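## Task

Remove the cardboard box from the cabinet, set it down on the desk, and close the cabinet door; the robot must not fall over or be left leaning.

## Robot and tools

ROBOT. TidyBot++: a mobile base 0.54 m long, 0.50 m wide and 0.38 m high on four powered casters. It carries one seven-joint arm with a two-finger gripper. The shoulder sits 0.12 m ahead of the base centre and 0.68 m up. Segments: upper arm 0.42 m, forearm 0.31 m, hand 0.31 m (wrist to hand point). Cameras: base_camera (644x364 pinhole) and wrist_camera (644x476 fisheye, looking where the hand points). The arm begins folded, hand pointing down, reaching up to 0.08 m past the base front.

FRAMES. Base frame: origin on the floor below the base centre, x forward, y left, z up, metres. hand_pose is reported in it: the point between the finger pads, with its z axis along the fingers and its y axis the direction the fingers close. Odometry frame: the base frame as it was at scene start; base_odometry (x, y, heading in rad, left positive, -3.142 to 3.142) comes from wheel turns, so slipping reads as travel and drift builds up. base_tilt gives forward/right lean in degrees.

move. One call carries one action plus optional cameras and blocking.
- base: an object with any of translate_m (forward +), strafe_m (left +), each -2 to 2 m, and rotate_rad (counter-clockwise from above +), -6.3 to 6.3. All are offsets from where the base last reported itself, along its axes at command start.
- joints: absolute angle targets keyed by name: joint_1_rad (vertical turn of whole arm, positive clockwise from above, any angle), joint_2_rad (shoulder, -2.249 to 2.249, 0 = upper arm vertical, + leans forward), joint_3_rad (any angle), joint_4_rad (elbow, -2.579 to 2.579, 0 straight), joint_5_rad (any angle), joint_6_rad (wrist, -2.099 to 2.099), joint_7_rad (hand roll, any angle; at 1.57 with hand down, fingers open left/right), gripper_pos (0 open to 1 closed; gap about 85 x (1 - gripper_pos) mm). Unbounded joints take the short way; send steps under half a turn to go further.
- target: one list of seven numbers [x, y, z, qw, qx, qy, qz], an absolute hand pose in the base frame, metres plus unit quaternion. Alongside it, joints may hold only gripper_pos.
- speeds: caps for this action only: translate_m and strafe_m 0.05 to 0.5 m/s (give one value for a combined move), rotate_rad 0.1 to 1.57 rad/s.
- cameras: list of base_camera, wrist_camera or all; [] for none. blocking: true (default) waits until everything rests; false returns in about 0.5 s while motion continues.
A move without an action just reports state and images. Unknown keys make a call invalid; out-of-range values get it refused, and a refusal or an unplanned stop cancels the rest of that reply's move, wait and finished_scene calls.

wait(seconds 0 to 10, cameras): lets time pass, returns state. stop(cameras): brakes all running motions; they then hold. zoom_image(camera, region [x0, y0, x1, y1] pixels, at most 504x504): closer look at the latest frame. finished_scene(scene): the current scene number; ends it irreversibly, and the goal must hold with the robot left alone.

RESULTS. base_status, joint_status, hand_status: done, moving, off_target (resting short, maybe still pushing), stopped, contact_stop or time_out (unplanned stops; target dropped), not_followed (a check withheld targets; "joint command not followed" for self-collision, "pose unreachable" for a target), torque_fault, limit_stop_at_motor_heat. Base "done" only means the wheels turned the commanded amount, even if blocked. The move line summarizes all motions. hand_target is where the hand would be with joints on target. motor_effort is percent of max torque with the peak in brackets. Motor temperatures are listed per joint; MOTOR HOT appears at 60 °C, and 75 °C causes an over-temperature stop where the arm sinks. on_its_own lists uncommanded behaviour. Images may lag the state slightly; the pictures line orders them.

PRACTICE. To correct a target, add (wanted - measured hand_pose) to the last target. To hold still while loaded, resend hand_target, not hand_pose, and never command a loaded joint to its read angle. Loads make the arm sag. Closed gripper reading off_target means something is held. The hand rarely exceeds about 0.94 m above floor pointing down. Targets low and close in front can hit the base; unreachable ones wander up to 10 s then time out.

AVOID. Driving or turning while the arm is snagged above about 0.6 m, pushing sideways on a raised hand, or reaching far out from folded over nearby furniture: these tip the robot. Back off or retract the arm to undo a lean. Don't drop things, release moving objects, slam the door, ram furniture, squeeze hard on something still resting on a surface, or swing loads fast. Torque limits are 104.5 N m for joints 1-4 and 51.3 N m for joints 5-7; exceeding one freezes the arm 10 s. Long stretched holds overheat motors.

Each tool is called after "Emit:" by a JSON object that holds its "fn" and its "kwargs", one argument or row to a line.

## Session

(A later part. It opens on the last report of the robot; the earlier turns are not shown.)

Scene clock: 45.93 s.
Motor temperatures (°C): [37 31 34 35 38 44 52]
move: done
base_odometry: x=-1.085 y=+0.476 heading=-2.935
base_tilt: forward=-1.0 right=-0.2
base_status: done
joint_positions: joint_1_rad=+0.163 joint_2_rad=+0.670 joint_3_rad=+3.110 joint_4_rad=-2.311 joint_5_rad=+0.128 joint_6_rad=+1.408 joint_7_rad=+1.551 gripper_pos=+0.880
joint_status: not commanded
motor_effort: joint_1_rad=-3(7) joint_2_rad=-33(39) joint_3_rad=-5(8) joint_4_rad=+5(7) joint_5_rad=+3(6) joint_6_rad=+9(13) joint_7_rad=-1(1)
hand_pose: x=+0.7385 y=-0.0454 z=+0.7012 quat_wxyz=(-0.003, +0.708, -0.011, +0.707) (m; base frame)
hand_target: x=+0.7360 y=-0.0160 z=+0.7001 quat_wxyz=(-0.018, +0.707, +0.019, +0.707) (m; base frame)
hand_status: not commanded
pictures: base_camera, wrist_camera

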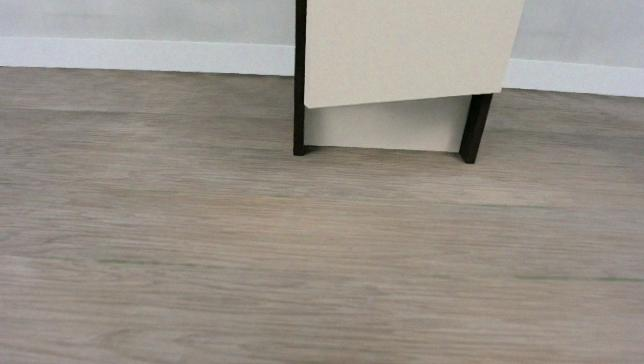

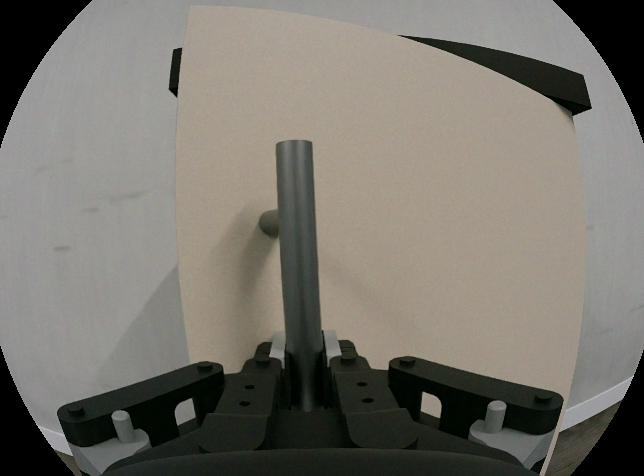

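Emit:
{"fn": "move", "kwargs": {
  "base": {"translate_m": -0.065, "strafe_m": -0.038},
  "speeds": {"translate_m": 0.08}
}}

Emit:
{"fn": "move", "kwargs": {
  "base": {"translate_m": -0.055, "strafe_m": -0.052},
  "speeds": {"translate_m": 0.08}
}}

Emit:
{"fn": "move", "kwargs": {
  "base": {"translate_m": -0.035, "strafe_m": -0.06},
  "speeds": {"translate_m": 0.08}
}}

Scene clock: 48.07 s.
Motor temperatures (°C): [37 31 34 35 38 44 52]
move: done
base_odometry: x=-1.029 y=+0.527 heading=-2.936
base_tilt: forward=-1.0 right=-0.2
base_status: done
joint_positions: joint_1_rad=+0.171 joint_2_rad=+0.671 joint_3_rad=+3.114 joint_4_rad=-2.310 joint_5_rad=+0.128 joint_6_rad=+1.408 joint_7_rad=+1.551 gripper_pos=+0.881
joint_status: not commanded
motor_effort: joint_1_rad=-6(9) joint_2_rad=-32(38) joint_3_rad=-6(9) joint_4_rad=+4(6) joint_5_rad=+5(7) joint_6_rad=+8(12) joint_7_rad=-1(1)
hand_pose: x=+0.7385 y=-0.0529 z=+0.7013 quat_wxyz=(+0.003, +0.707, -0.014, +0.707) (m; base frame)
hand_target: x=+0.7360 y=-0.0160 z=+0.7001 quat_wxyz=(-0.018, +0.707, +0.019, +0.707) (m; base frame)
hand_status: not commanded
pictures: base_camera, wrist_camera

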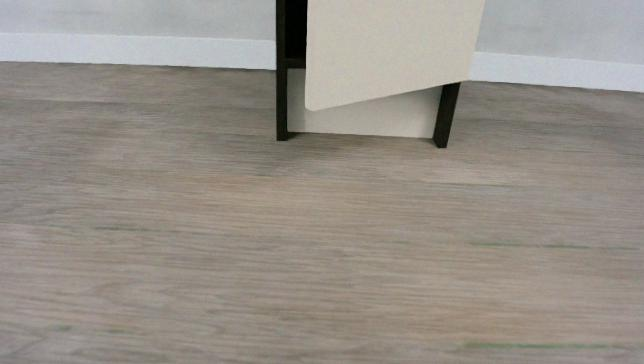

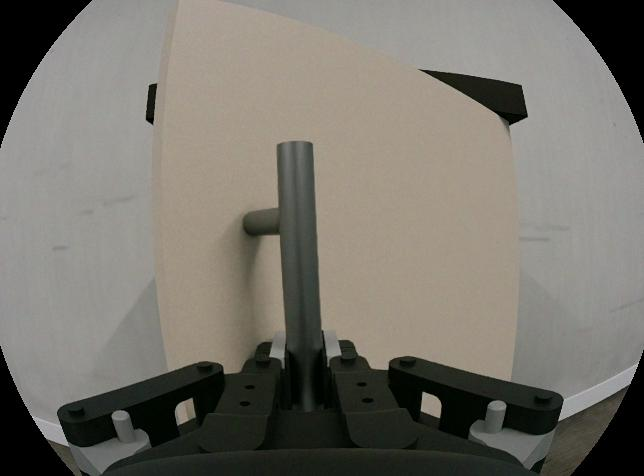

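Scene clock: 49.53 s.
Motor temperatures (°C): [37 31 34 35 38 44 52]
move: done
base_odometry: x=-0.986 y=+0.589 heading=-2.936
base_tilt: forward=-1.0 right=-0.2
base_status: done
joint_positions: joint_1_rad=+0.179 joint_2_rad=+0.674 joint_3_rad=+3.122 joint_4_rad=-2.301 joint_5_rad=+0.128 joint_6_rad=+1.406 joint_7_rad=+1.551 gripper_pos=+0.881
joint_status: not commanded
motor_effort: joint_1_rad=-6(11) joint_2_rad=-35(40) joint_3_rad=-7(10) joint_4_rad=+2(5) joint_5_rad=+6(9) joint_6_rad=+10(14) joint_7_rad=-1(1)
hand_pose: x=+0.7407 y=-0.0618 z=+0.7016 quat_wxyz=(+0.009, +0.706, -0.017, +0.708) (m; base frame)
hand_target: x=+0.7360 y=-0.0160 z=+0.7001 quat_wxyz=(-0.018, +0.707, +0.019, +0.707) (m; base frame)
hand_status: not commanded
pictures: base_camera, wrist_camera

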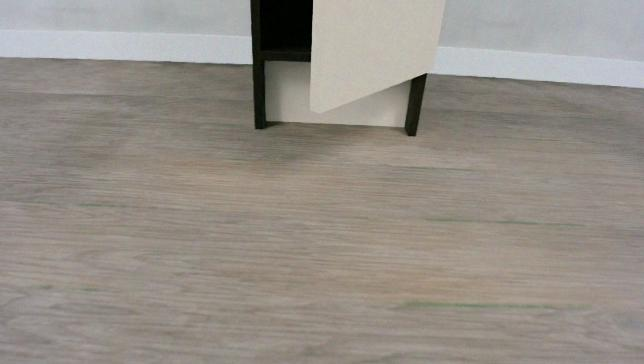

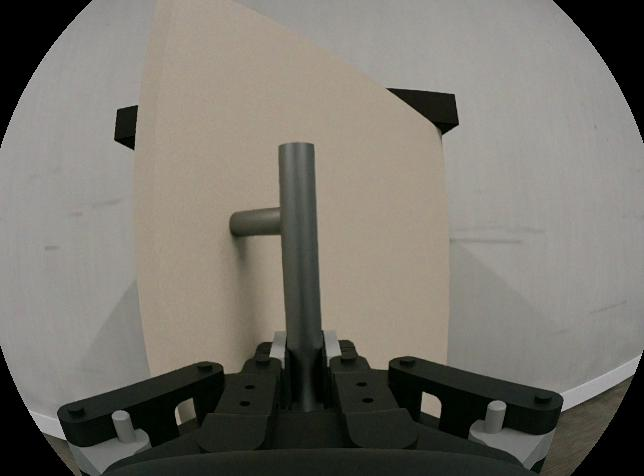

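Scene clock: 51.00 s.
Motor temperatures (°C): [37 31 34 35 38 44 52]
move: done
base_odometry: x=-0.963 y=+0.655 heading=-2.936
base_tilt: forward=-1.0 right=-0.2
base_status: done
joint_positions: joint_1_rad=+0.175 joint_2_rad=+0.680 joint_3_rad=+3.122 joint_4_rad=-2.287 joint_5_rad=+0.128 joint_6_rad=+1.403 joint_7_rad=+1.551 gripper_pos=+0.882
joint_status: not commanded
motor_effort: joint_1_rad=-5(9) joint_2_rad=-36(41) joint_3_rad=-6(9) joint_4_rad=-2(4) joint_5_rad=+5(7) joint_6_rad=+11(14) joint_7_rad=-1(1)
hand_pose: x=+0.7451 y=-0.0605 z=+0.7017 quat_wxyz=(+0.009, +0.705, -0.016, +0.709) (m; base frame)
hand_target: x=+0.7360 y=-0.0160 z=+0.7001 quat_wxyz=(-0.018, +0.707, +0.019, +0.707) (m; base frame)
hand_status: not commanded
pictures: base_camera, wrist_camera

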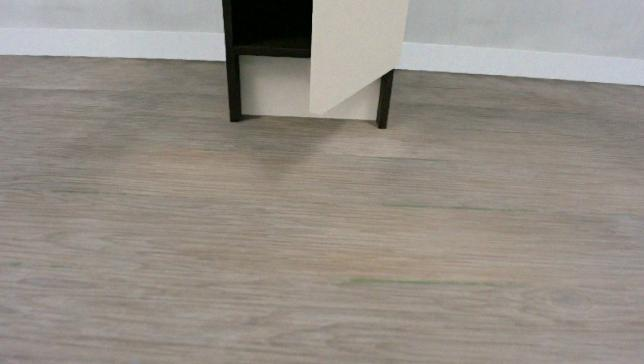

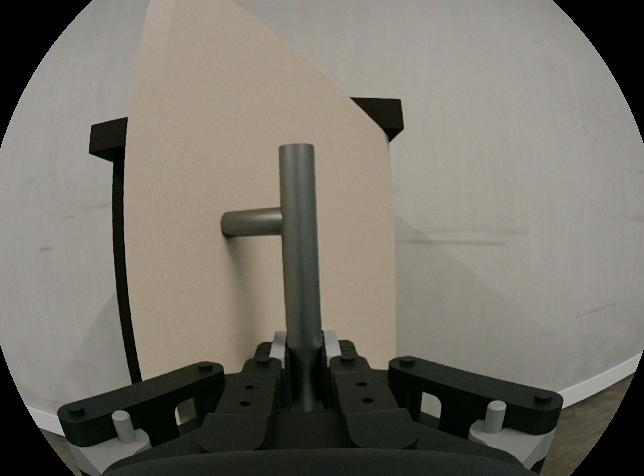

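Emit:
{"fn": "move", "kwargs": {
  "base": {"translate_m": -0.028, "strafe_m": -0.065},
  "speeds": {"translate_m": 0.08}
}}

Emit:
{"fn": "move", "kwargs": {
  "base": {"translate_m": -0.01, "strafe_m": -0.05},
  "speeds": {"translate_m": 0.08}
}}

Scene clock: 52.97 s.
Motor temperatures (°C): [37 31 34 35 38 44 52]
move: done
base_odometry: x=-0.949 y=+0.724 heading=-2.936
base_tilt: forward=-0.9 right=-0.2
base_status: done
joint_positions: joint_1_rad=+0.168 joint_2_rad=+0.693 joint_3_rad=+3.122 joint_4_rad=-2.254 joint_5_rad=+0.130 joint_6_rad=+1.393 joint_7_rad=+1.551 gripper_pos=+0.883
joint_status: not commanded
motor_effort: joint_1_rad=-2(6) joint_2_rad=-43(43) joint_3_rad=-5(7) joint_4_rad=-6(8) joint_5_rad=+4(7) joint_6_rad=+15(16) joint_7_rad=-1(1)
hand_pose: x=+0.7557 y=-0.0570 z=+0.7022 quat_wxyz=(+0.007, +0.701, -0.011, +0.713) (m; base frame)
hand_target: x=+0.7360 y=-0.0160 z=+0.7001 quat_wxyz=(-0.018, +0.707, +0.019, +0.707) (m; base frame)
hand_status: not commanded
pictures: base_camera, wrist_camera

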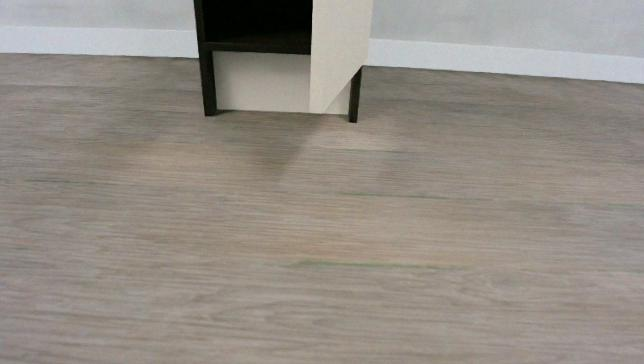

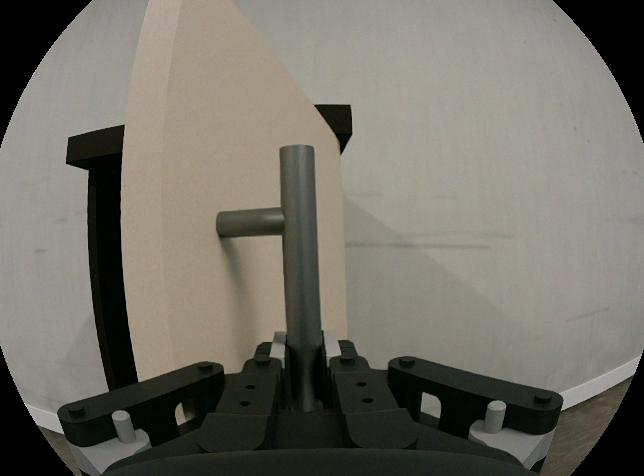

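Scene clock: 54.13 s.
Motor temperatures (°C): [37 31 34 35 38 44 52]
move: done
base_odometry: x=-0.949 y=+0.775 heading=-2.936
base_tilt: forward=-0.9 right=-0.2
base_status: done
joint_positions: joint_1_rad=+0.139 joint_2_rad=+0.701 joint_3_rad=+3.111 joint_4_rad=-2.237 joint_5_rad=+0.144 joint_6_rad=+1.386 joint_7_rad=+1.551 gripper_pos=+0.884
joint_status: not commanded
motor_effort: joint_1_rad=+4(5) joint_2_rad=-45(45) joint_3_rad=-1(5) joint_4_rad=-10(12) joint_5_rad=-2(4) joint_6_rad=+17(18) joint_7_rad=-1(2)
hand_pose: x=+0.7627 y=-0.0291 z=+0.7024 quat_wxyz=(-0.013, +0.700, +0.005, +0.714) (m; base frame)
hand_target: x=+0.7360 y=-0.0160 z=+0.7001 quat_wxyz=(-0.018, +0.707, +0.019, +0.707) (m; base frame)
hand_status: not commanded
pictures: base_camera, wrist_camera

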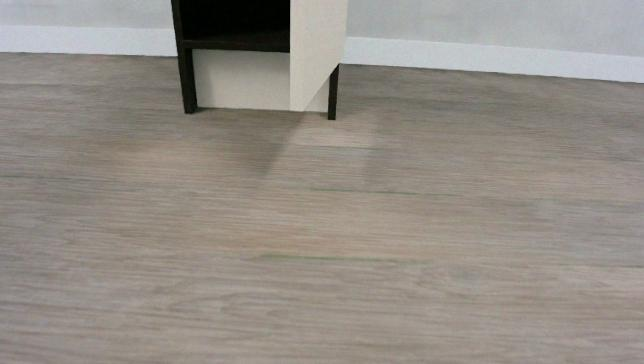

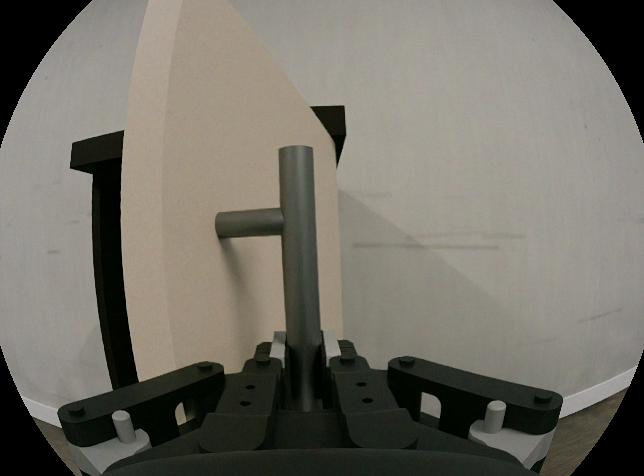

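Emit:
{"fn": "move", "kwargs": {
  "joints": {"gripper_pos": 0.55},
  "cameras": []
}}

Emit:
{"fn": "move", "kwargs": {
  "base": {"translate_m": -0.15, "strafe_m": 0.0},
  "speeds": {"translate_m": 0.2}
}}

Scene clock: 55.60 s.
Motor temperatures (°C): [37 31 34 35 38 44 52]
move: done
base_odometry: x=-0.949 y=+0.775 heading=-2.936
base_tilt: forward=-1.0 right=-0.2
base_status: not commanded
joint_positions: joint_1_rad=+0.142 joint_2_rad=+0.661 joint_3_rad=+3.110 joint_4_rad=-2.332 joint_5_rad=+0.146 joint_6_rad=+1.422 joint_7_rad=+1.551 gripper_pos=+0.550
joint_status: all done
motor_effort: joint_1_rad=+0(5) joint_2_rad=-31(45) joint_3_rad=-1(2) joint_4_rad=+7(11) joint_5_rad=+1(5) joint_6_rad=+7(17) joint_7_rad=+1(1)
hand_pose: x=+0.7328 y=-0.0262 z=+0.7038 quat_wxyz=(-0.016, +0.707, +0.003, +0.708) (m; base frame)
hand_target: x=+0.7360 y=-0.0160 z=+0.7001 quat_wxyz=(-0.018, +0.707, +0.019, +0.707) (m; base frame)
hand_status: not commanded
pictures: none
No camera images: "cameras" was empty.

Scene clock: 57.10 s.
Motor temperatures (°C): [37 31 34 35 38 44 52]
move: done
base_odometry: x=-0.802 y=+0.806 heading=-2.936
base_tilt: forward=-1.0 right=-0.2
base_status: done
joint_positions: joint_1_rad=+0.142 joint_2_rad=+0.662 joint_3_rad=+3.110 joint_4_rad=-2.331 joint_5_rad=+0.146 joint_6_rad=+1.422 joint_7_rad=+1.551 gripper_pos=+0.550
joint_status: not commanded
motor_effort: joint_1_rad=+0(1) joint_2_rad=-31(34) joint_3_rad=-1(2) joint_4_rad=+8(9) joint_5_rad=+0(1) joint_6_rad=+7(8) joint_7_rad=+1(1)
hand_pose: x=+0.7329 y=-0.0262 z=+0.7037 quat_wxyz=(-0.016, +0.706, +0.003, +0.708) (m; base frame)
hand_target: x=+0.7360 y=-0.0160 z=+0.7001 quat_wxyz=(-0.018, +0.707, +0.019, +0.707) (m; base frame)
hand_status: not commanded
pictures: base_camera, wrist_camera

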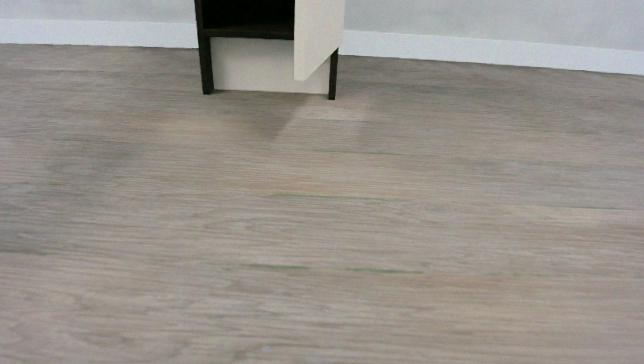

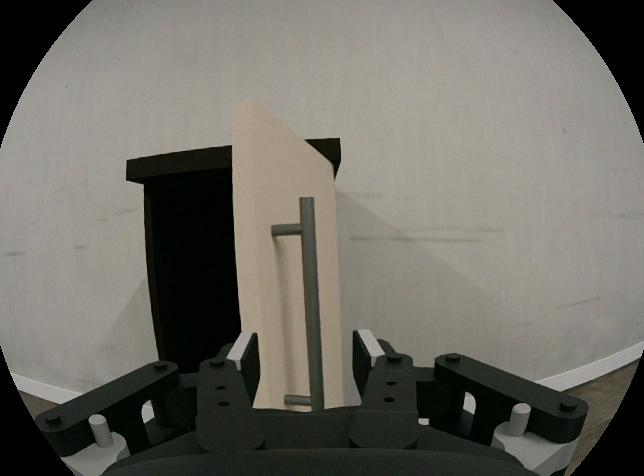

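Emit:
{"fn": "move", "kwargs": {
  "base": {"translate_m": -0.1, "strafe_m": 0.2}
}}

Emit:
{"fn": "zoom_image", "kwargs": {
  "camera": "wrist_camera",
  "region": [180, 120, 400, 400]
}}

Scene clock: 60.10 s.
Motor temperatures (°C): [37 32 34 35 38 44 52]
move: done
base_odometry: x=-0.664 y=+0.630 heading=-2.936
base_tilt: forward=-1.0 right=-0.3
base_status: done
joint_positions: joint_1_rad=+0.139 joint_2_rad=+0.662 joint_3_rad=+3.105 joint_4_rad=-2.331 joint_5_rad=+0.146 joint_6_rad=+1.422 joint_7_rad=+1.551 gripper_pos=+0.550
joint_status: not commanded
motor_effort: joint_1_rad=+0(3) joint_2_rad=-31(32) joint_3_rad=-1(3) joint_4_rad=+8(9) joint_5_rad=+1(2) joint_6_rad=+8(8) joint_7_rad=+1(1)
hand_pose: x=+0.7330 y=-0.0222 z=+0.7039 quat_wxyz=(-0.019, +0.706, +0.005, +0.708) (m; base frame)
hand_target: x=+0.7360 y=-0.0160 z=+0.7001 quat_wxyz=(-0.018, +0.707, +0.019, +0.707) (m; base frame)
hand_status: not commanded
pictures: base_camera, wrist_camera

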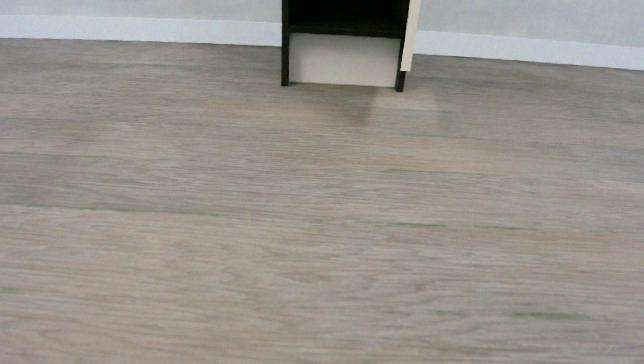

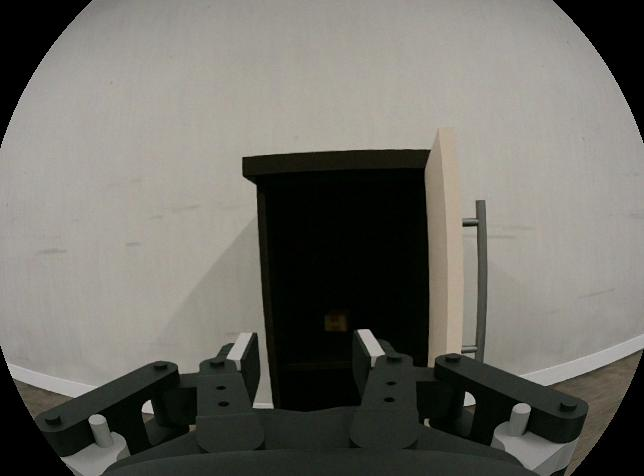

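Scaled by 1.800.

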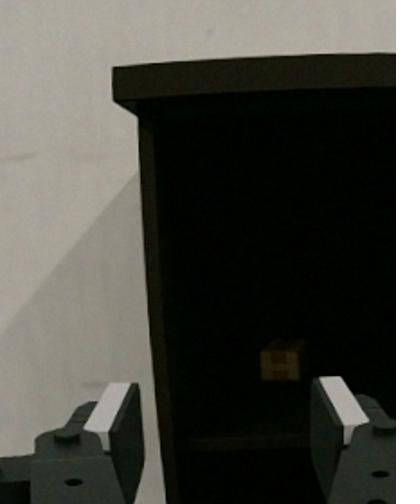

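Emit:
{"fn": "move", "kwargs": {
  "base": {"translate_m": 0.4, "strafe_m": 0.03},
  "speeds": {"translate_m": 0.25}
}}

Emit:
{"fn": "move", "kwargs": {
  "base": {"translate_m": 0.0, "strafe_m": -0.12},
  "speeds": {"strafe_m": 0.1}
}}

Scene clock: 66.60 s.
Motor temperatures (°C): [37 32 34 35 38 44 52]
move: done
base_odometry: x=-1.049 y=+0.519 heading=-2.936
base_tilt: forward=-1.0 right=-0.3
base_status: done
joint_positions: joint_1_rad=+0.139 joint_2_rad=+0.662 joint_3_rad=+3.105 joint_4_rad=-2.331 joint_5_rad=+0.146 joint_6_rad=+1.422 joint_7_rad=+1.551 gripper_pos=+0.550
joint_status: not commanded
motor_effort: joint_1_rad=+0(1) joint_2_rad=-31(32) joint_3_rad=-2(3) joint_4_rad=+7(10) joint_5_rad=+1(1) joint_6_rad=+7(8) joint_7_rad=+0(1)
hand_pose: x=+0.7330 y=-0.0222 z=+0.7039 quat_wxyz=(-0.019, +0.706, +0.005, +0.708) (m; base frame)
hand_target: x=+0.7360 y=-0.0160 z=+0.7001 quat_wxyz=(-0.018, +0.707, +0.019, +0.707) (m; base frame)
hand_status: not commanded
pictures: base_camera, wrist_camera

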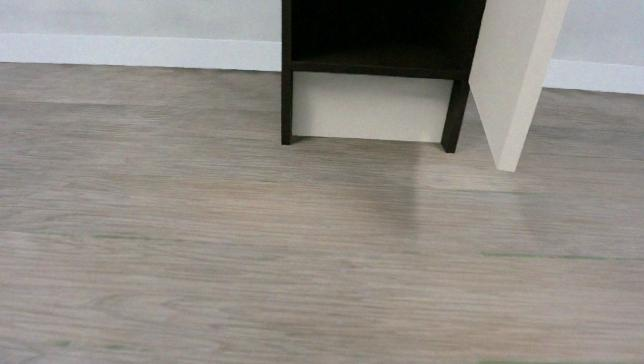

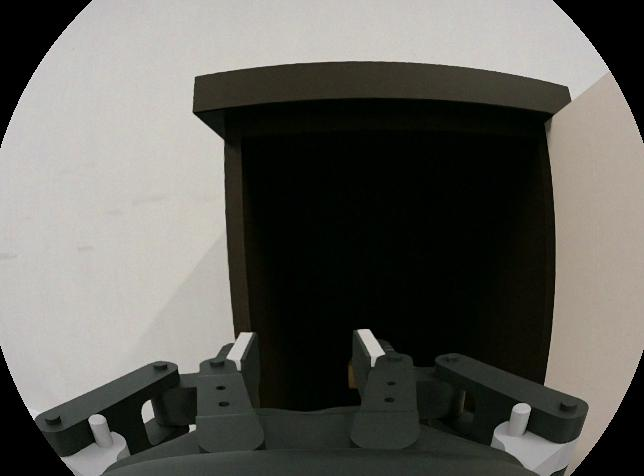

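Scene clock: 68.37 s.
Motor temperatures (°C): [37 32 34 35 38 44 52]
move: done
base_odometry: x=-1.074 y=+0.637 heading=-2.935
base_tilt: forward=-1.0 right=-0.2
base_status: done
joint_positions: joint_1_rad=+0.142 joint_2_rad=+0.662 joint_3_rad=+3.105 joint_4_rad=-2.331 joint_5_rad=+0.146 joint_6_rad=+1.422 joint_7_rad=+1.551 gripper_pos=+0.550
joint_status: not commanded
motor_effort: joint_1_rad=+0(3) joint_2_rad=-31(31) joint_3_rad=-2(3) joint_4_rad=+7(8) joint_5_rad=+1(2) joint_6_rad=+7(8) joint_7_rad=+0(1)
hand_pose: x=+0.7330 y=-0.0239 z=+0.7040 quat_wxyz=(-0.018, +0.706, +0.004, +0.708) (m; base frame)
hand_target: x=+0.7360 y=-0.0160 z=+0.7001 quat_wxyz=(-0.018, +0.707, +0.019, +0.707) (m; base frame)
hand_status: not commanded
pictures: base_camera, wrist_camera

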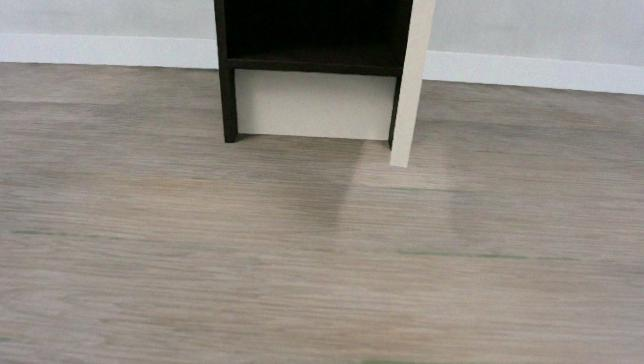

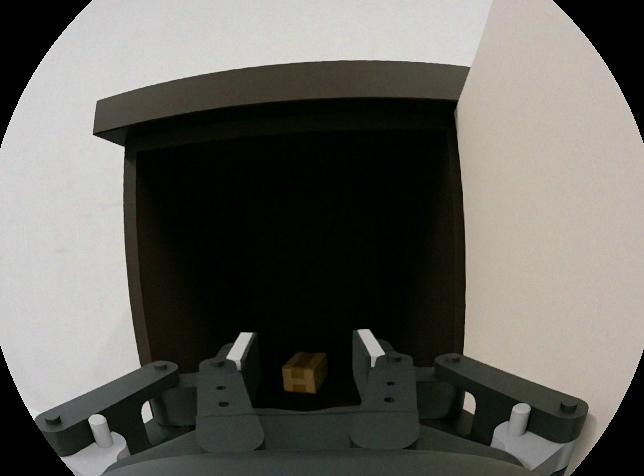

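Emit:
{"fn": "move", "kwargs": {
  "base": {"strafe_m": -0.16},
  "speeds": {"strafe_m": 0.1}
}}

Scene clock: 70.90 s.
Motor temperatures (°C): [37 32 34 35 38 44 52]
move: done
base_odometry: x=-1.107 y=+0.793 heading=-2.935
base_tilt: forward=-1.0 right=-0.3
base_status: done
joint_positions: joint_1_rad=+0.086 joint_2_rad=+0.662 joint_3_rad=+3.051 joint_4_rad=-2.331 joint_5_rad=+0.196 joint_6_rad=+1.422 joint_7_rad=+1.551 gripper_pos=+0.550
joint_status: not commanded
motor_effort: joint_1_rad=+13(15) joint_2_rad=-32(33) joint_3_rad=+7(9) joint_4_rad=+12(13) joint_5_rad=-8(9) joint_6_rad=+9(10) joint_7_rad=+1(1)
hand_pose: x=+0.7294 y=+0.0512 z=+0.7073 quat_wxyz=(-0.080, +0.702, +0.047, +0.706) (m; base frame)
hand_target: x=+0.7360 y=-0.0160 z=+0.7001 quat_wxyz=(-0.018, +0.707, +0.019, +0.707) (m; base frame)
hand_status: not commanded
pictures: base_camera, wrist_camera

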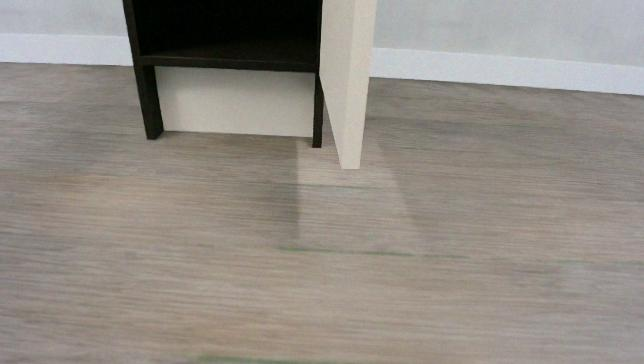

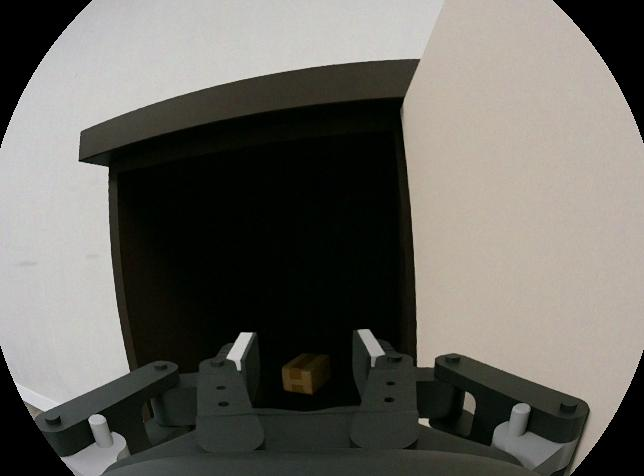

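Emit:
{"fn": "move", "kwargs": {
  "base": {"strafe_m": 0.19},
  "cameras": []
}}

Emit:
{"fn": "move", "kwargs": {
  "target": [0.85, 0.01, 0.59, -0.010, 0.7071, 0.010, 0.7071]
}}

Scene clock: 74.37 s.
Motor temperatures (°C): [37 32 34 35 38 44 52]
move: done
base_odometry: x=-1.068 y=+0.607 heading=-2.934
base_tilt: forward=-1.0 right=-0.3
base_status: done
joint_positions: joint_1_rad=+0.144 joint_2_rad=+0.662 joint_3_rad=+3.089 joint_4_rad=-2.330 joint_5_rad=+0.180 joint_6_rad=+1.422 joint_7_rad=+1.551 gripper_pos=+0.550
joint_status: not commanded
motor_effort: joint_1_rad=+0(11) joint_2_rad=-31(33) joint_3_rad=-2(6) joint_4_rad=+8(12) joint_5_rad=+1(7) joint_6_rad=+7(10) joint_7_rad=+0(1)
hand_pose: x=+0.7328 y=-0.0069 z=+0.7053 quat_wxyz=(-0.036, +0.705, +0.018, +0.708) (m; base frame)
hand_target: x=+0.7360 y=-0.0160 z=+0.7001 quat_wxyz=(-0.018, +0.707, +0.019, +0.707) (m; base frame)
hand_status: not commanded
pictures: none
No camera images: "cameras" was empty.

Scene clock: 75.93 s.
Motor temperatures (°C): [37 32 34 35 38 44 52]
move: done
base_odometry: x=-1.068 y=+0.607 heading=-2.934
base_tilt: forward=-1.0 right=-0.2
base_status: not commanded
joint_positions: joint_1_rad=+0.011 joint_2_rad=+1.000 joint_3_rad=+3.125 joint_4_rad=-1.947 joint_5_rad=+0.080 joint_6_rad=+1.411 joint_7_rad=+1.551 gripper_pos=+0.550
joint_status: not commanded
motor_effort: joint_1_rad=+0(1) joint_2_rad=-40(42) joint_3_rad=-2(3) joint_4_rad=+8(9) joint_5_rad=+1(1) joint_6_rad=+8(8) joint_7_rad=+0(1)
hand_pose: x=+0.8440 y=+0.0253 z=+0.6122 quat_wxyz=(-0.034, +0.694, +0.020, +0.719) (m; base frame)
hand_target: x=+0.8500 y=+0.0100 z=+0.5900 quat_wxyz=(-0.010, +0.707, +0.010, +0.707) (m; base frame)
hand_status: done (0.028 m and 3.6 deg from the pose sent, 0.165 m and 3.1 deg at the start)
pictures: base_camera, wrist_camera

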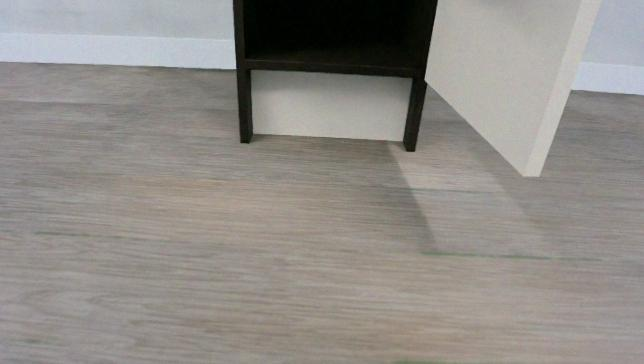

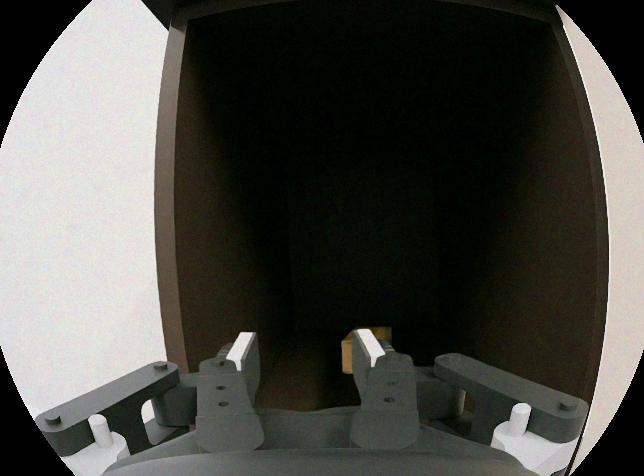

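Emit:
{"fn": "move", "kwargs": {
  "target": [0.90, -0.013, 0.55, 0.0154, 0.719, -0.0154, 0.695]
}}

Scene clock: 78.23 s.
Motor temperatures (°C): [37 32 34 35 38 44 52]
move: done
base_odometry: x=-1.068 y=+0.607 heading=-2.934
base_tilt: forward=-1.0 right=-0.3
base_status: not commanded
joint_positions: joint_1_rad=-0.017 joint_2_rad=+1.094 joint_3_rad=+3.174 joint_4_rad=-1.748 joint_5_rad=-0.003 joint_6_rad=+1.281 joint_7_rad=+1.551 gripper_pos=+0.550
joint_status: not commanded
motor_effort: joint_1_rad=+0(0) joint_2_rad=-43(45) joint_3_rad=+0(2) joint_4_rad=+11(11) joint_5_rad=+1(1) joint_6_rad=+8(8) joint_7_rad=+0(1)
hand_pose: x=+0.8971 y=-0.0011 z=+0.5772 quat_wxyz=(+0.003, +0.704, +0.003, +0.711) (m; base frame)
hand_target: x=+0.9000 y=-0.0130 z=+0.5500 quat_wxyz=(+0.015, +0.719, -0.015, +0.695) (m; base frame)
hand_status: done (0.030 m and 3.5 deg from the pose sent, 0.092 m and 8.0 deg at the start)
pictures: base_camera, wrist_camera

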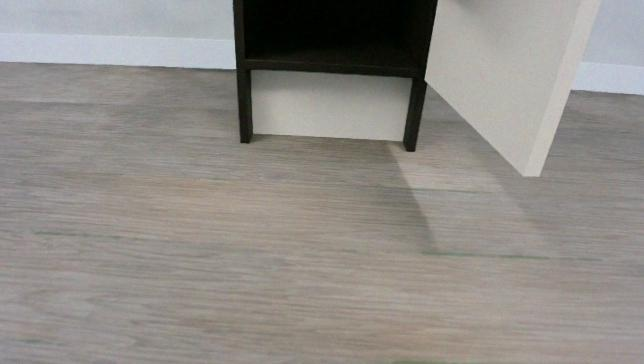

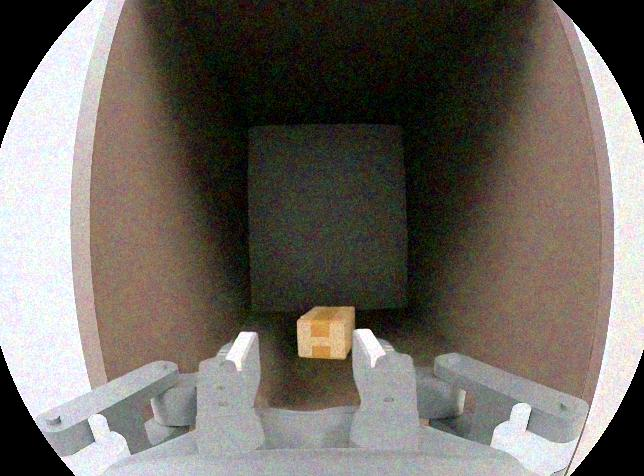

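Emit:
{"fn": "move", "kwargs": {
  "target": [0.90, -0.021, 0.51, 0.0154, 0.719, -0.0154, 0.695],
  "joints": {"gripper_pos": 0.0},
  "cameras": []
}}

Emit:
{"fn": "move", "kwargs": {
  "base": {"translate_m": 0.2},
  "speeds": {"translate_m": 0.15}
}}

Scene clock: 80.87 s.
Motor temperatures (°C): [37 32 34 35 38 44 52]
move: done
base_odometry: x=-1.068 y=+0.607 heading=-2.934
base_tilt: forward=-1.0 right=-0.3
base_status: not commanded
joint_positions: joint_1_rad=-0.017 joint_2_rad=+1.196 joint_3_rad=+3.174 joint_4_rad=-1.700 joint_5_rad=-0.004 joint_6_rad=+1.280 joint_7_rad=+1.551 gripper_pos=+0.000
joint_status: all done
motor_effort: joint_1_rad=+0(1) joint_2_rad=-44(47) joint_3_rad=+0(1) joint_4_rad=+9(11) joint_5_rad=+1(1) joint_6_rad=+7(8) joint_7_rad=+0(1)
hand_pose: x=+0.8980 y=-0.0010 z=+0.5163 quat_wxyz=(+0.003, +0.723, +0.003, +0.691) (m; base frame)
hand_target: x=+0.9000 y=-0.0210 z=+0.5100 quat_wxyz=(+0.015, +0.719, -0.015, +0.695) (m; base frame)
hand_status: done (0.021 m and 2.6 deg from the pose sent, 0.070 m and 3.5 deg at the start)
pictures: none
No camera images: "cameras" was empty.

Scene clock: 82.87 s.
Motor temperatures (°C): [37 32 34 35 38 44 52]
move: done
base_odometry: x=-1.263 y=+0.565 heading=-2.934
base_tilt: forward=-1.0 right=-0.2
base_status: done
joint_positions: joint_1_rad=-0.017 joint_2_rad=+1.196 joint_3_rad=+3.174 joint_4_rad=-1.697 joint_5_rad=-0.004 joint_6_rad=+1.280 joint_7_rad=+1.551 gripper_pos=+0.000
joint_status: not commanded
motor_effort: joint_1_rad=+0(2) joint_2_rad=-44(45) joint_3_rad=-1(1) joint_4_rad=+9(11) joint_5_rad=+1(1) joint_6_rad=+7(8) joint_7_rad=+1(1)
hand_pose: x=+0.8990 y=-0.0011 z=+0.5176 quat_wxyz=(+0.004, +0.722, +0.003, +0.692) (m; base frame)
hand_target: x=+0.9000 y=-0.0210 z=+0.5100 quat_wxyz=(+0.015, +0.719, -0.015, +0.695) (m; base frame)
hand_status: not commanded
pictures: base_camera, wrist_camera

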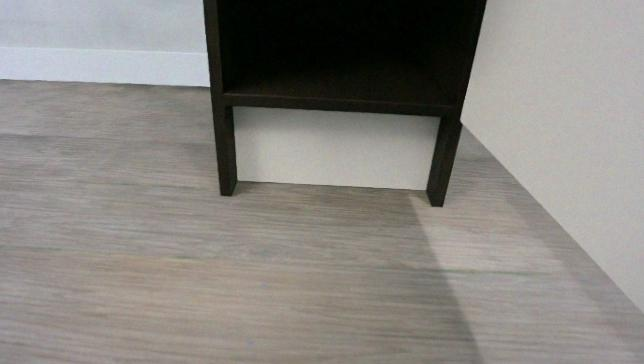

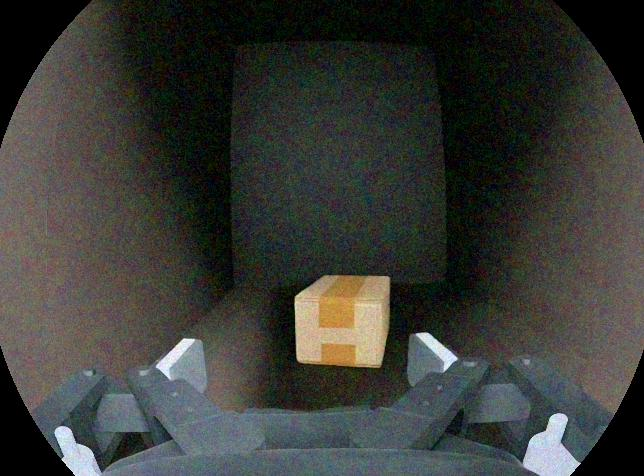

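Emit:
{"fn": "move", "kwargs": {
  "target": [0.90, -0.038, 0.493, 0.0154, 0.719, -0.0154, 0.695],
  "cameras": []
}}

Emit:
{"fn": "move", "kwargs": {
  "base": {"translate_m": 0.1},
  "speeds": {"translate_m": 0.1}
}}

Scene clock: 84.90 s.
Motor temperatures (°C): [37 32 34 35 38 44 52]
move: done
base_odometry: x=-1.263 y=+0.565 heading=-2.934
base_tilt: forward=-1.0 right=-0.3
base_status: not commanded
joint_positions: joint_1_rad=+0.024 joint_2_rad=+1.227 joint_3_rad=+3.174 joint_4_rad=-1.674 joint_5_rad=-0.004 joint_6_rad=+1.283 joint_7_rad=+1.551 gripper_pos=+0.000
joint_status: not commanded
motor_effort: joint_1_rad=+0(3) joint_2_rad=-43(46) joint_3_rad=+0(2) joint_4_rad=+8(10) joint_5_rad=+1(1) joint_6_rad=+6(8) joint_7_rad=+0(1)
hand_pose: x=+0.9005 y=-0.0329 z=+0.5038 quat_wxyz=(+0.017, +0.723, -0.011, +0.690) (m; base frame)
hand_target: x=+0.9000 y=-0.0380 z=+0.4930 quat_wxyz=(+0.015, +0.719, -0.015, +0.695) (m; base frame)
hand_status: done (0.012 m and 0.9 deg from the pose sent, 0.044 m and 2.6 deg at the start)
pictures: none
No camera images: "cameras" was empty.

Scene clock: 86.47 s.
Motor temperatures (°C): [37 32 34 35 38 44 52]
move: done
base_odometry: x=-1.361 y=+0.545 heading=-2.933
base_tilt: forward=-1.0 right=-0.3
base_status: done
joint_positions: joint_1_rad=+0.024 joint_2_rad=+1.228 joint_3_rad=+3.174 joint_4_rad=-1.671 joint_5_rad=-0.004 joint_6_rad=+1.284 joint_7_rad=+1.551 gripper_pos=+0.000
joint_status: not commanded
motor_effort: joint_1_rad=+0(2) joint_2_rad=-43(45) joint_3_rad=-1(1) joint_4_rad=+8(10) joint_5_rad=+0(1) joint_6_rad=+7(8) joint_7_rad=+0(1)
hand_pose: x=+0.9012 y=-0.0330 z=+0.5041 quat_wxyz=(+0.018, +0.722, -0.011, +0.691) (m; base frame)
hand_target: x=+0.9000 y=-0.0380 z=+0.4930 quat_wxyz=(+0.015, +0.719, -0.015, +0.695) (m; base frame)
hand_status: not commanded
pictures: base_camera, wrist_camera

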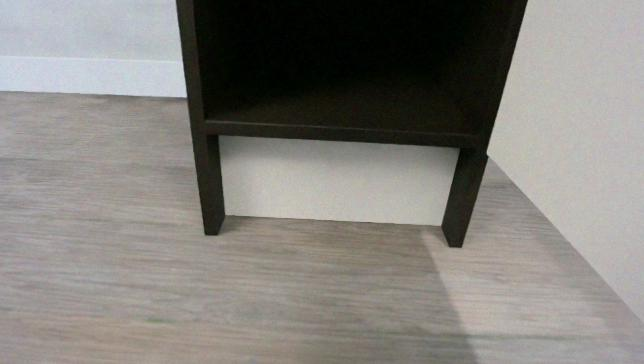

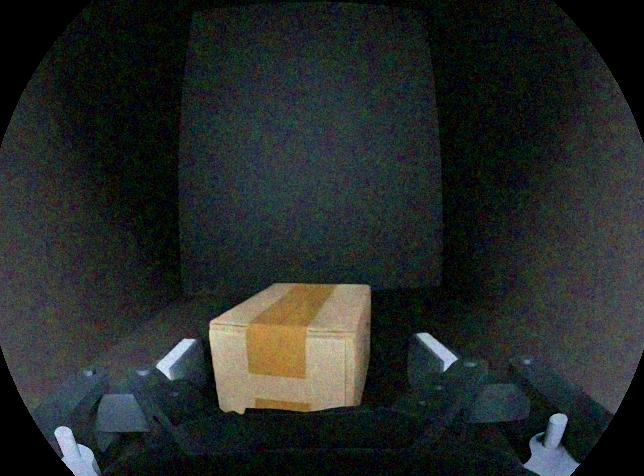

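Emit:
{"fn": "move", "kwargs": {
  "target": [0.90, -0.026, 0.487, 0.0603, 0.716, -0.0627, 0.692]
}}

Scene clock: 89.27 s.
Motor temperatures (°C): [37 32 34 35 38 44 52]
move: off_target
base_odometry: x=-1.361 y=+0.545 heading=-2.933
base_tilt: forward=-1.0 right=-0.2
base_status: not commanded
joint_positions: joint_1_rad=-0.157 joint_2_rad=+1.241 joint_3_rad=+3.281 joint_4_rad=-1.659 joint_5_rad=-0.242 joint_6_rad=+1.284 joint_7_rad=+1.551 gripper_pos=+0.000
joint_status: not commanded
motor_effort: joint_1_rad=+1(2) joint_2_rad=-44(45) joint_3_rad=+3(3) joint_4_rad=+9(9) joint_5_rad=+0(1) joint_6_rad=+7(8) joint_7_rad=+0(1)
hand_pose: x=+0.9015 y=-0.0065 z=+0.5082 quat_wxyz=(+0.061, +0.713, -0.027, +0.698) (m; base frame)
hand_target: x=+0.9000 y=-0.0260 z=+0.4870 quat_wxyz=(+0.060, +0.716, -0.063, +0.692) (m; base frame)
hand_status: off_target (0.029 m and 4.2 deg from the pose sent, 0.019 m and 7.7 deg at the start)
pictures: base_camera, wrist_camera

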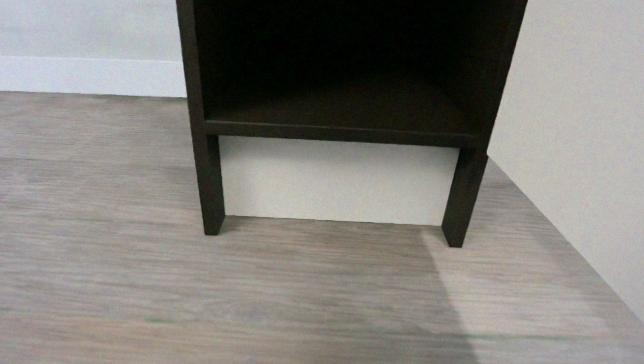

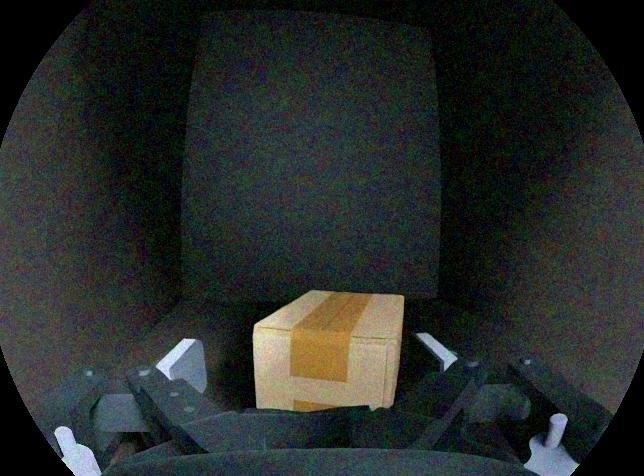

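Emit:
{"fn": "move", "kwargs": {
  "base": {"translate_m": -0.02, "strafe_m": 0.127, "rotate_rad": -0.15},
  "speeds": {"strafe_m": 0.085, "rotate_rad": 0.1}
}}

Scene clock: 93.33 s.
Motor temperatures (°C): [37 32 34 35 38 44 52]
move: done
base_odometry: x=-1.316 y=+0.424 heading=-3.084
base_tilt: forward=-1.0 right=-0.3
base_status: done
joint_positions: joint_1_rad=-0.160 joint_2_rad=+1.242 joint_3_rad=+3.285 joint_4_rad=-1.658 joint_5_rad=-0.247 joint_6_rad=+1.284 joint_7_rad=+1.551 gripper_pos=+0.000
joint_status: not commanded
motor_effort: joint_1_rad=+0(5) joint_2_rad=-44(45) joint_3_rad=+3(4) joint_4_rad=+9(10) joint_5_rad=+0(1) joint_6_rad=+7(8) joint_7_rad=+0(1)
hand_pose: x=+0.9017 y=-0.0073 z=+0.5083 quat_wxyz=(+0.063, +0.713, -0.027, +0.698) (m; base frame)
hand_target: x=+0.9000 y=-0.0260 z=+0.4870 quat_wxyz=(+0.060, +0.716, -0.063, +0.692) (m; base frame)
hand_status: not commanded
pictures: base_camera, wrist_camera

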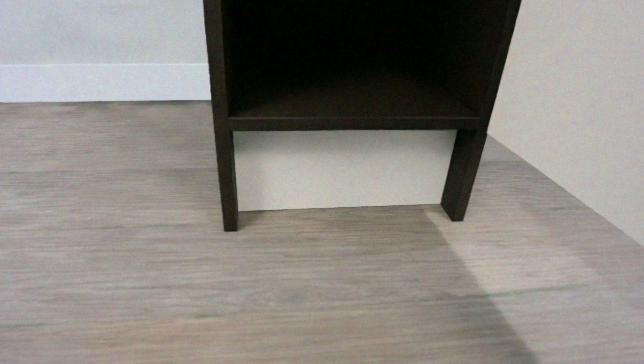

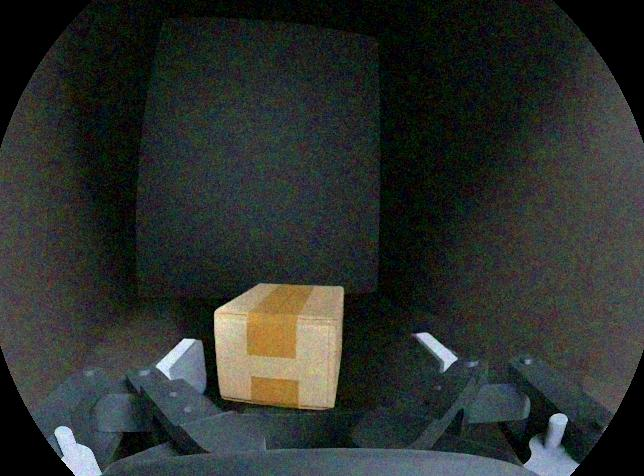

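Emit:
{"fn": "move", "kwargs": {
  "target": [0.90, -0.026, 0.472, 0.0603, 0.716, -0.0627, 0.692],
  "base": {"strafe_m": 0.014},
  "cameras": []
}}

Emit:
{"fn": "move", "kwargs": {
  "base": {"translate_m": 0.045, "strafe_m": -0.005},
  "speeds": {"translate_m": 0.08}
}}

Scene clock: 95.23 s.
Motor temperatures (°C): [37 32 34 35 38 44 52]
move: off_target
base_odometry: x=-1.315 y=+0.410 heading=-3.084
base_tilt: forward=-1.0 right=-0.3
base_status: done
joint_positions: joint_1_rad=-0.162 joint_2_rad=+1.256 joint_3_rad=+3.290 joint_4_rad=-1.627 joint_5_rad=-0.254 joint_6_rad=+1.285 joint_7_rad=+1.551 gripper_pos=+0.000
joint_status: not commanded
motor_effort: joint_1_rad=+0(4) joint_2_rad=-41(44) joint_3_rad=+2(3) joint_4_rad=+8(9) joint_5_rad=+0(1) joint_6_rad=+6(8) joint_7_rad=+0(1)
hand_pose: x=+0.9087 y=-0.0074 z=+0.5101 quat_wxyz=(+0.064, +0.706, -0.028, +0.705) (m; base frame)
hand_target: x=+0.9000 y=-0.0260 z=+0.4720 quat_wxyz=(+0.060, +0.716, -0.063, +0.692) (m; base frame)
hand_status: off_target (0.043 m and 4.5 deg from the pose sent, 0.041 m and 4.2 deg at the start)
pictures: none
No camera images: "cameras" was empty.

Scene clock: 96.33 s.
Motor temperatures (°C): [37 32 34 35 38 44 52]
move: done
base_odometry: x=-1.360 y=+0.413 heading=-3.084
base_tilt: forward=-1.0 right=-0.3
base_status: done
joint_positions: joint_1_rad=-0.160 joint_2_rad=+1.258 joint_3_rad=+3.294 joint_4_rad=-1.624 joint_5_rad=-0.254 joint_6_rad=+1.286 joint_7_rad=+1.551 gripper_pos=+0.000
joint_status: not commanded
motor_effort: joint_1_rad=+0(5) joint_2_rad=-38(42) joint_3_rad=+2(3) joint_4_rad=+8(12) joint_5_rad=+0(1) joint_6_rad=+5(6) joint_7_rad=+0(1)
hand_pose: x=+0.9093 y=-0.0107 z=+0.5105 quat_wxyz=(+0.067, +0.705, -0.028, +0.706) (m; base frame)
hand_target: x=+0.9000 y=-0.0260 z=+0.4720 quat_wxyz=(+0.060, +0.716, -0.063, +0.692) (m; base frame)
hand_status: not commanded
pictures: base_camera, wrist_camera

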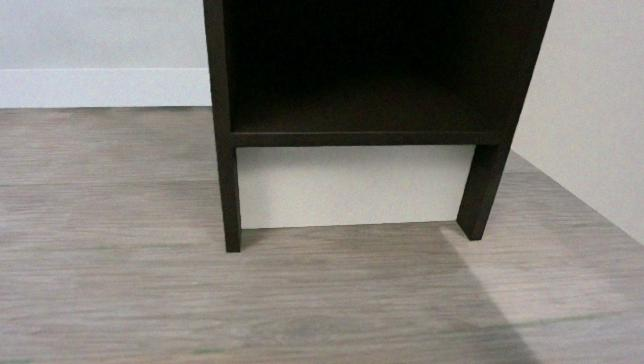

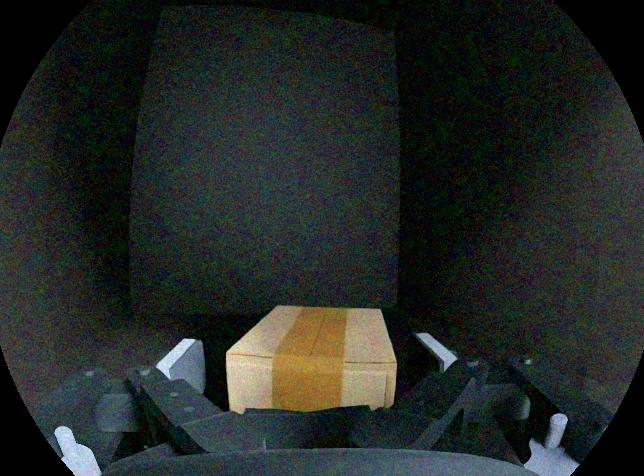

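Emit:
{"fn": "move", "kwargs": {
  "target": [0.90, -0.028, 0.482, 0.0603, 0.716, -0.0627, 0.692],
  "cameras": []
}}

Emit:
{"fn": "move", "kwargs": {
  "base": {"translate_m": 0.05, "strafe_m": -0.005},
  "speeds": {"translate_m": 0.08}
}}

Scene clock: 97.93 s.
Motor temperatures (°C): [37 32 34 35 38 44 52]
move: done
base_odometry: x=-1.360 y=+0.413 heading=-3.084
base_tilt: forward=-1.0 right=-0.3
base_status: not commanded
joint_positions: joint_1_rad=-0.160 joint_2_rad=+1.258 joint_3_rad=+3.294 joint_4_rad=-1.624 joint_5_rad=-0.254 joint_6_rad=+1.286 joint_7_rad=+1.551 gripper_pos=+0.000
joint_status: not commanded
motor_effort: joint_1_rad=-1(1) joint_2_rad=-41(41) joint_3_rad=+2(3) joint_4_rad=+8(8) joint_5_rad=+0(0) joint_6_rad=+6(6) joint_7_rad=+1(1)
hand_pose: x=+0.9093 y=-0.0107 z=+0.5107 quat_wxyz=(+0.067, +0.705, -0.028, +0.706) (m; base frame)
hand_target: x=+0.9000 y=-0.0280 z=+0.4820 quat_wxyz=(+0.060, +0.716, -0.063, +0.692) (m; base frame)
hand_status: done (0.035 m and 4.6 deg from the pose sent, 0.035 m and 4.6 deg at the start)
pictures: none
No camera images: "cameras" was empty.

Scene clock: 99.17 s.
Motor temperatures (°C): [37 32 34 35 38 44 52]
move: done
base_odometry: x=-1.410 y=+0.414 heading=-3.084
base_tilt: forward=-1.0 right=-0.2
base_status: done
joint_positions: joint_1_rad=-0.151 joint_2_rad=+1.254 joint_3_rad=+3.296 joint_4_rad=-1.636 joint_5_rad=-0.254 joint_6_rad=+1.285 joint_7_rad=+1.551 gripper_pos=+0.000
joint_status: not commanded
motor_effort: joint_1_rad=-2(7) joint_2_rad=-41(44) joint_3_rad=+3(4) joint_4_rad=+10(17) joint_5_rad=+0(1) joint_6_rad=+7(8) joint_7_rad=+0(1)
hand_pose: x=+0.9062 y=-0.0194 z=+0.5095 quat_wxyz=(+0.072, +0.707, -0.030, +0.703) (m; base frame)
hand_target: x=+0.9000 y=-0.0280 z=+0.4820 quat_wxyz=(+0.060, +0.716, -0.063, +0.692) (m; base frame)
hand_status: not commanded
pictures: base_camera, wrist_camera

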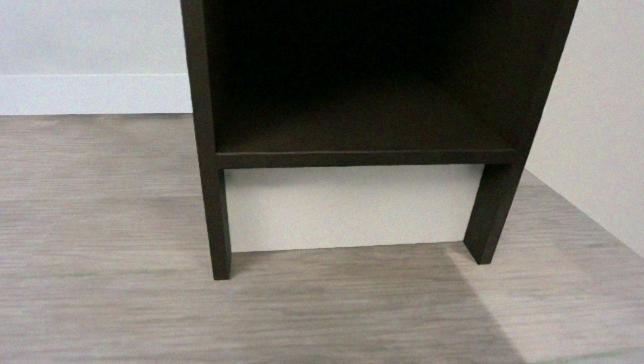

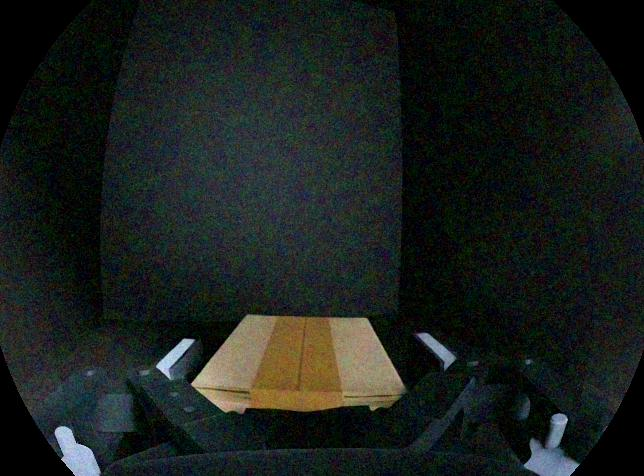

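Emit:
{"fn": "move", "kwargs": {
  "base": {"translate_m": 0.015},
  "speeds": {"translate_m": 0.08},
  "cameras": []
}}

Emit:
{"fn": "move", "kwargs": {
  "joints": {"gripper_pos": 0.35}
}}

Scene clock: 101.80 s.
Motor temperatures (°C): [37 32 34 35 38 44 52]
move: time_out
base_odometry: x=-1.421 y=+0.413 heading=-3.088
base_tilt: forward=-1.0 right=-0.2
base_status: translate_m time_out (by the wheels' count: +0.012 of +0.015)
joint_positions: joint_1_rad=-0.136 joint_2_rad=+1.248 joint_3_rad=+3.299 joint_4_rad=-1.655 joint_5_rad=-0.255 joint_6_rad=+1.295 joint_7_rad=+1.551 gripper_pos=+0.000
joint_status: not commanded
motor_effort: joint_1_rad=-1(11) joint_2_rad=-38(45) joint_3_rad=+3(4) joint_4_rad=+13(20) joint_5_rad=+0(2) joint_6_rad=+7(8) joint_7_rad=+0(1)
hand_pose: x=+0.9011 y=-0.0338 z=+0.5098 quat_wxyz=(+0.080, +0.708, -0.035, +0.701) (m; base frame)
hand_target: x=+0.9000 y=-0.0280 z=+0.4820 quat_wxyz=(+0.060, +0.716, -0.063, +0.692) (m; base frame)
hand_status: not commanded
pictures: none
No camera images: "cameras" was empty.

not run: a stop that you did not command came earlier in this reply.


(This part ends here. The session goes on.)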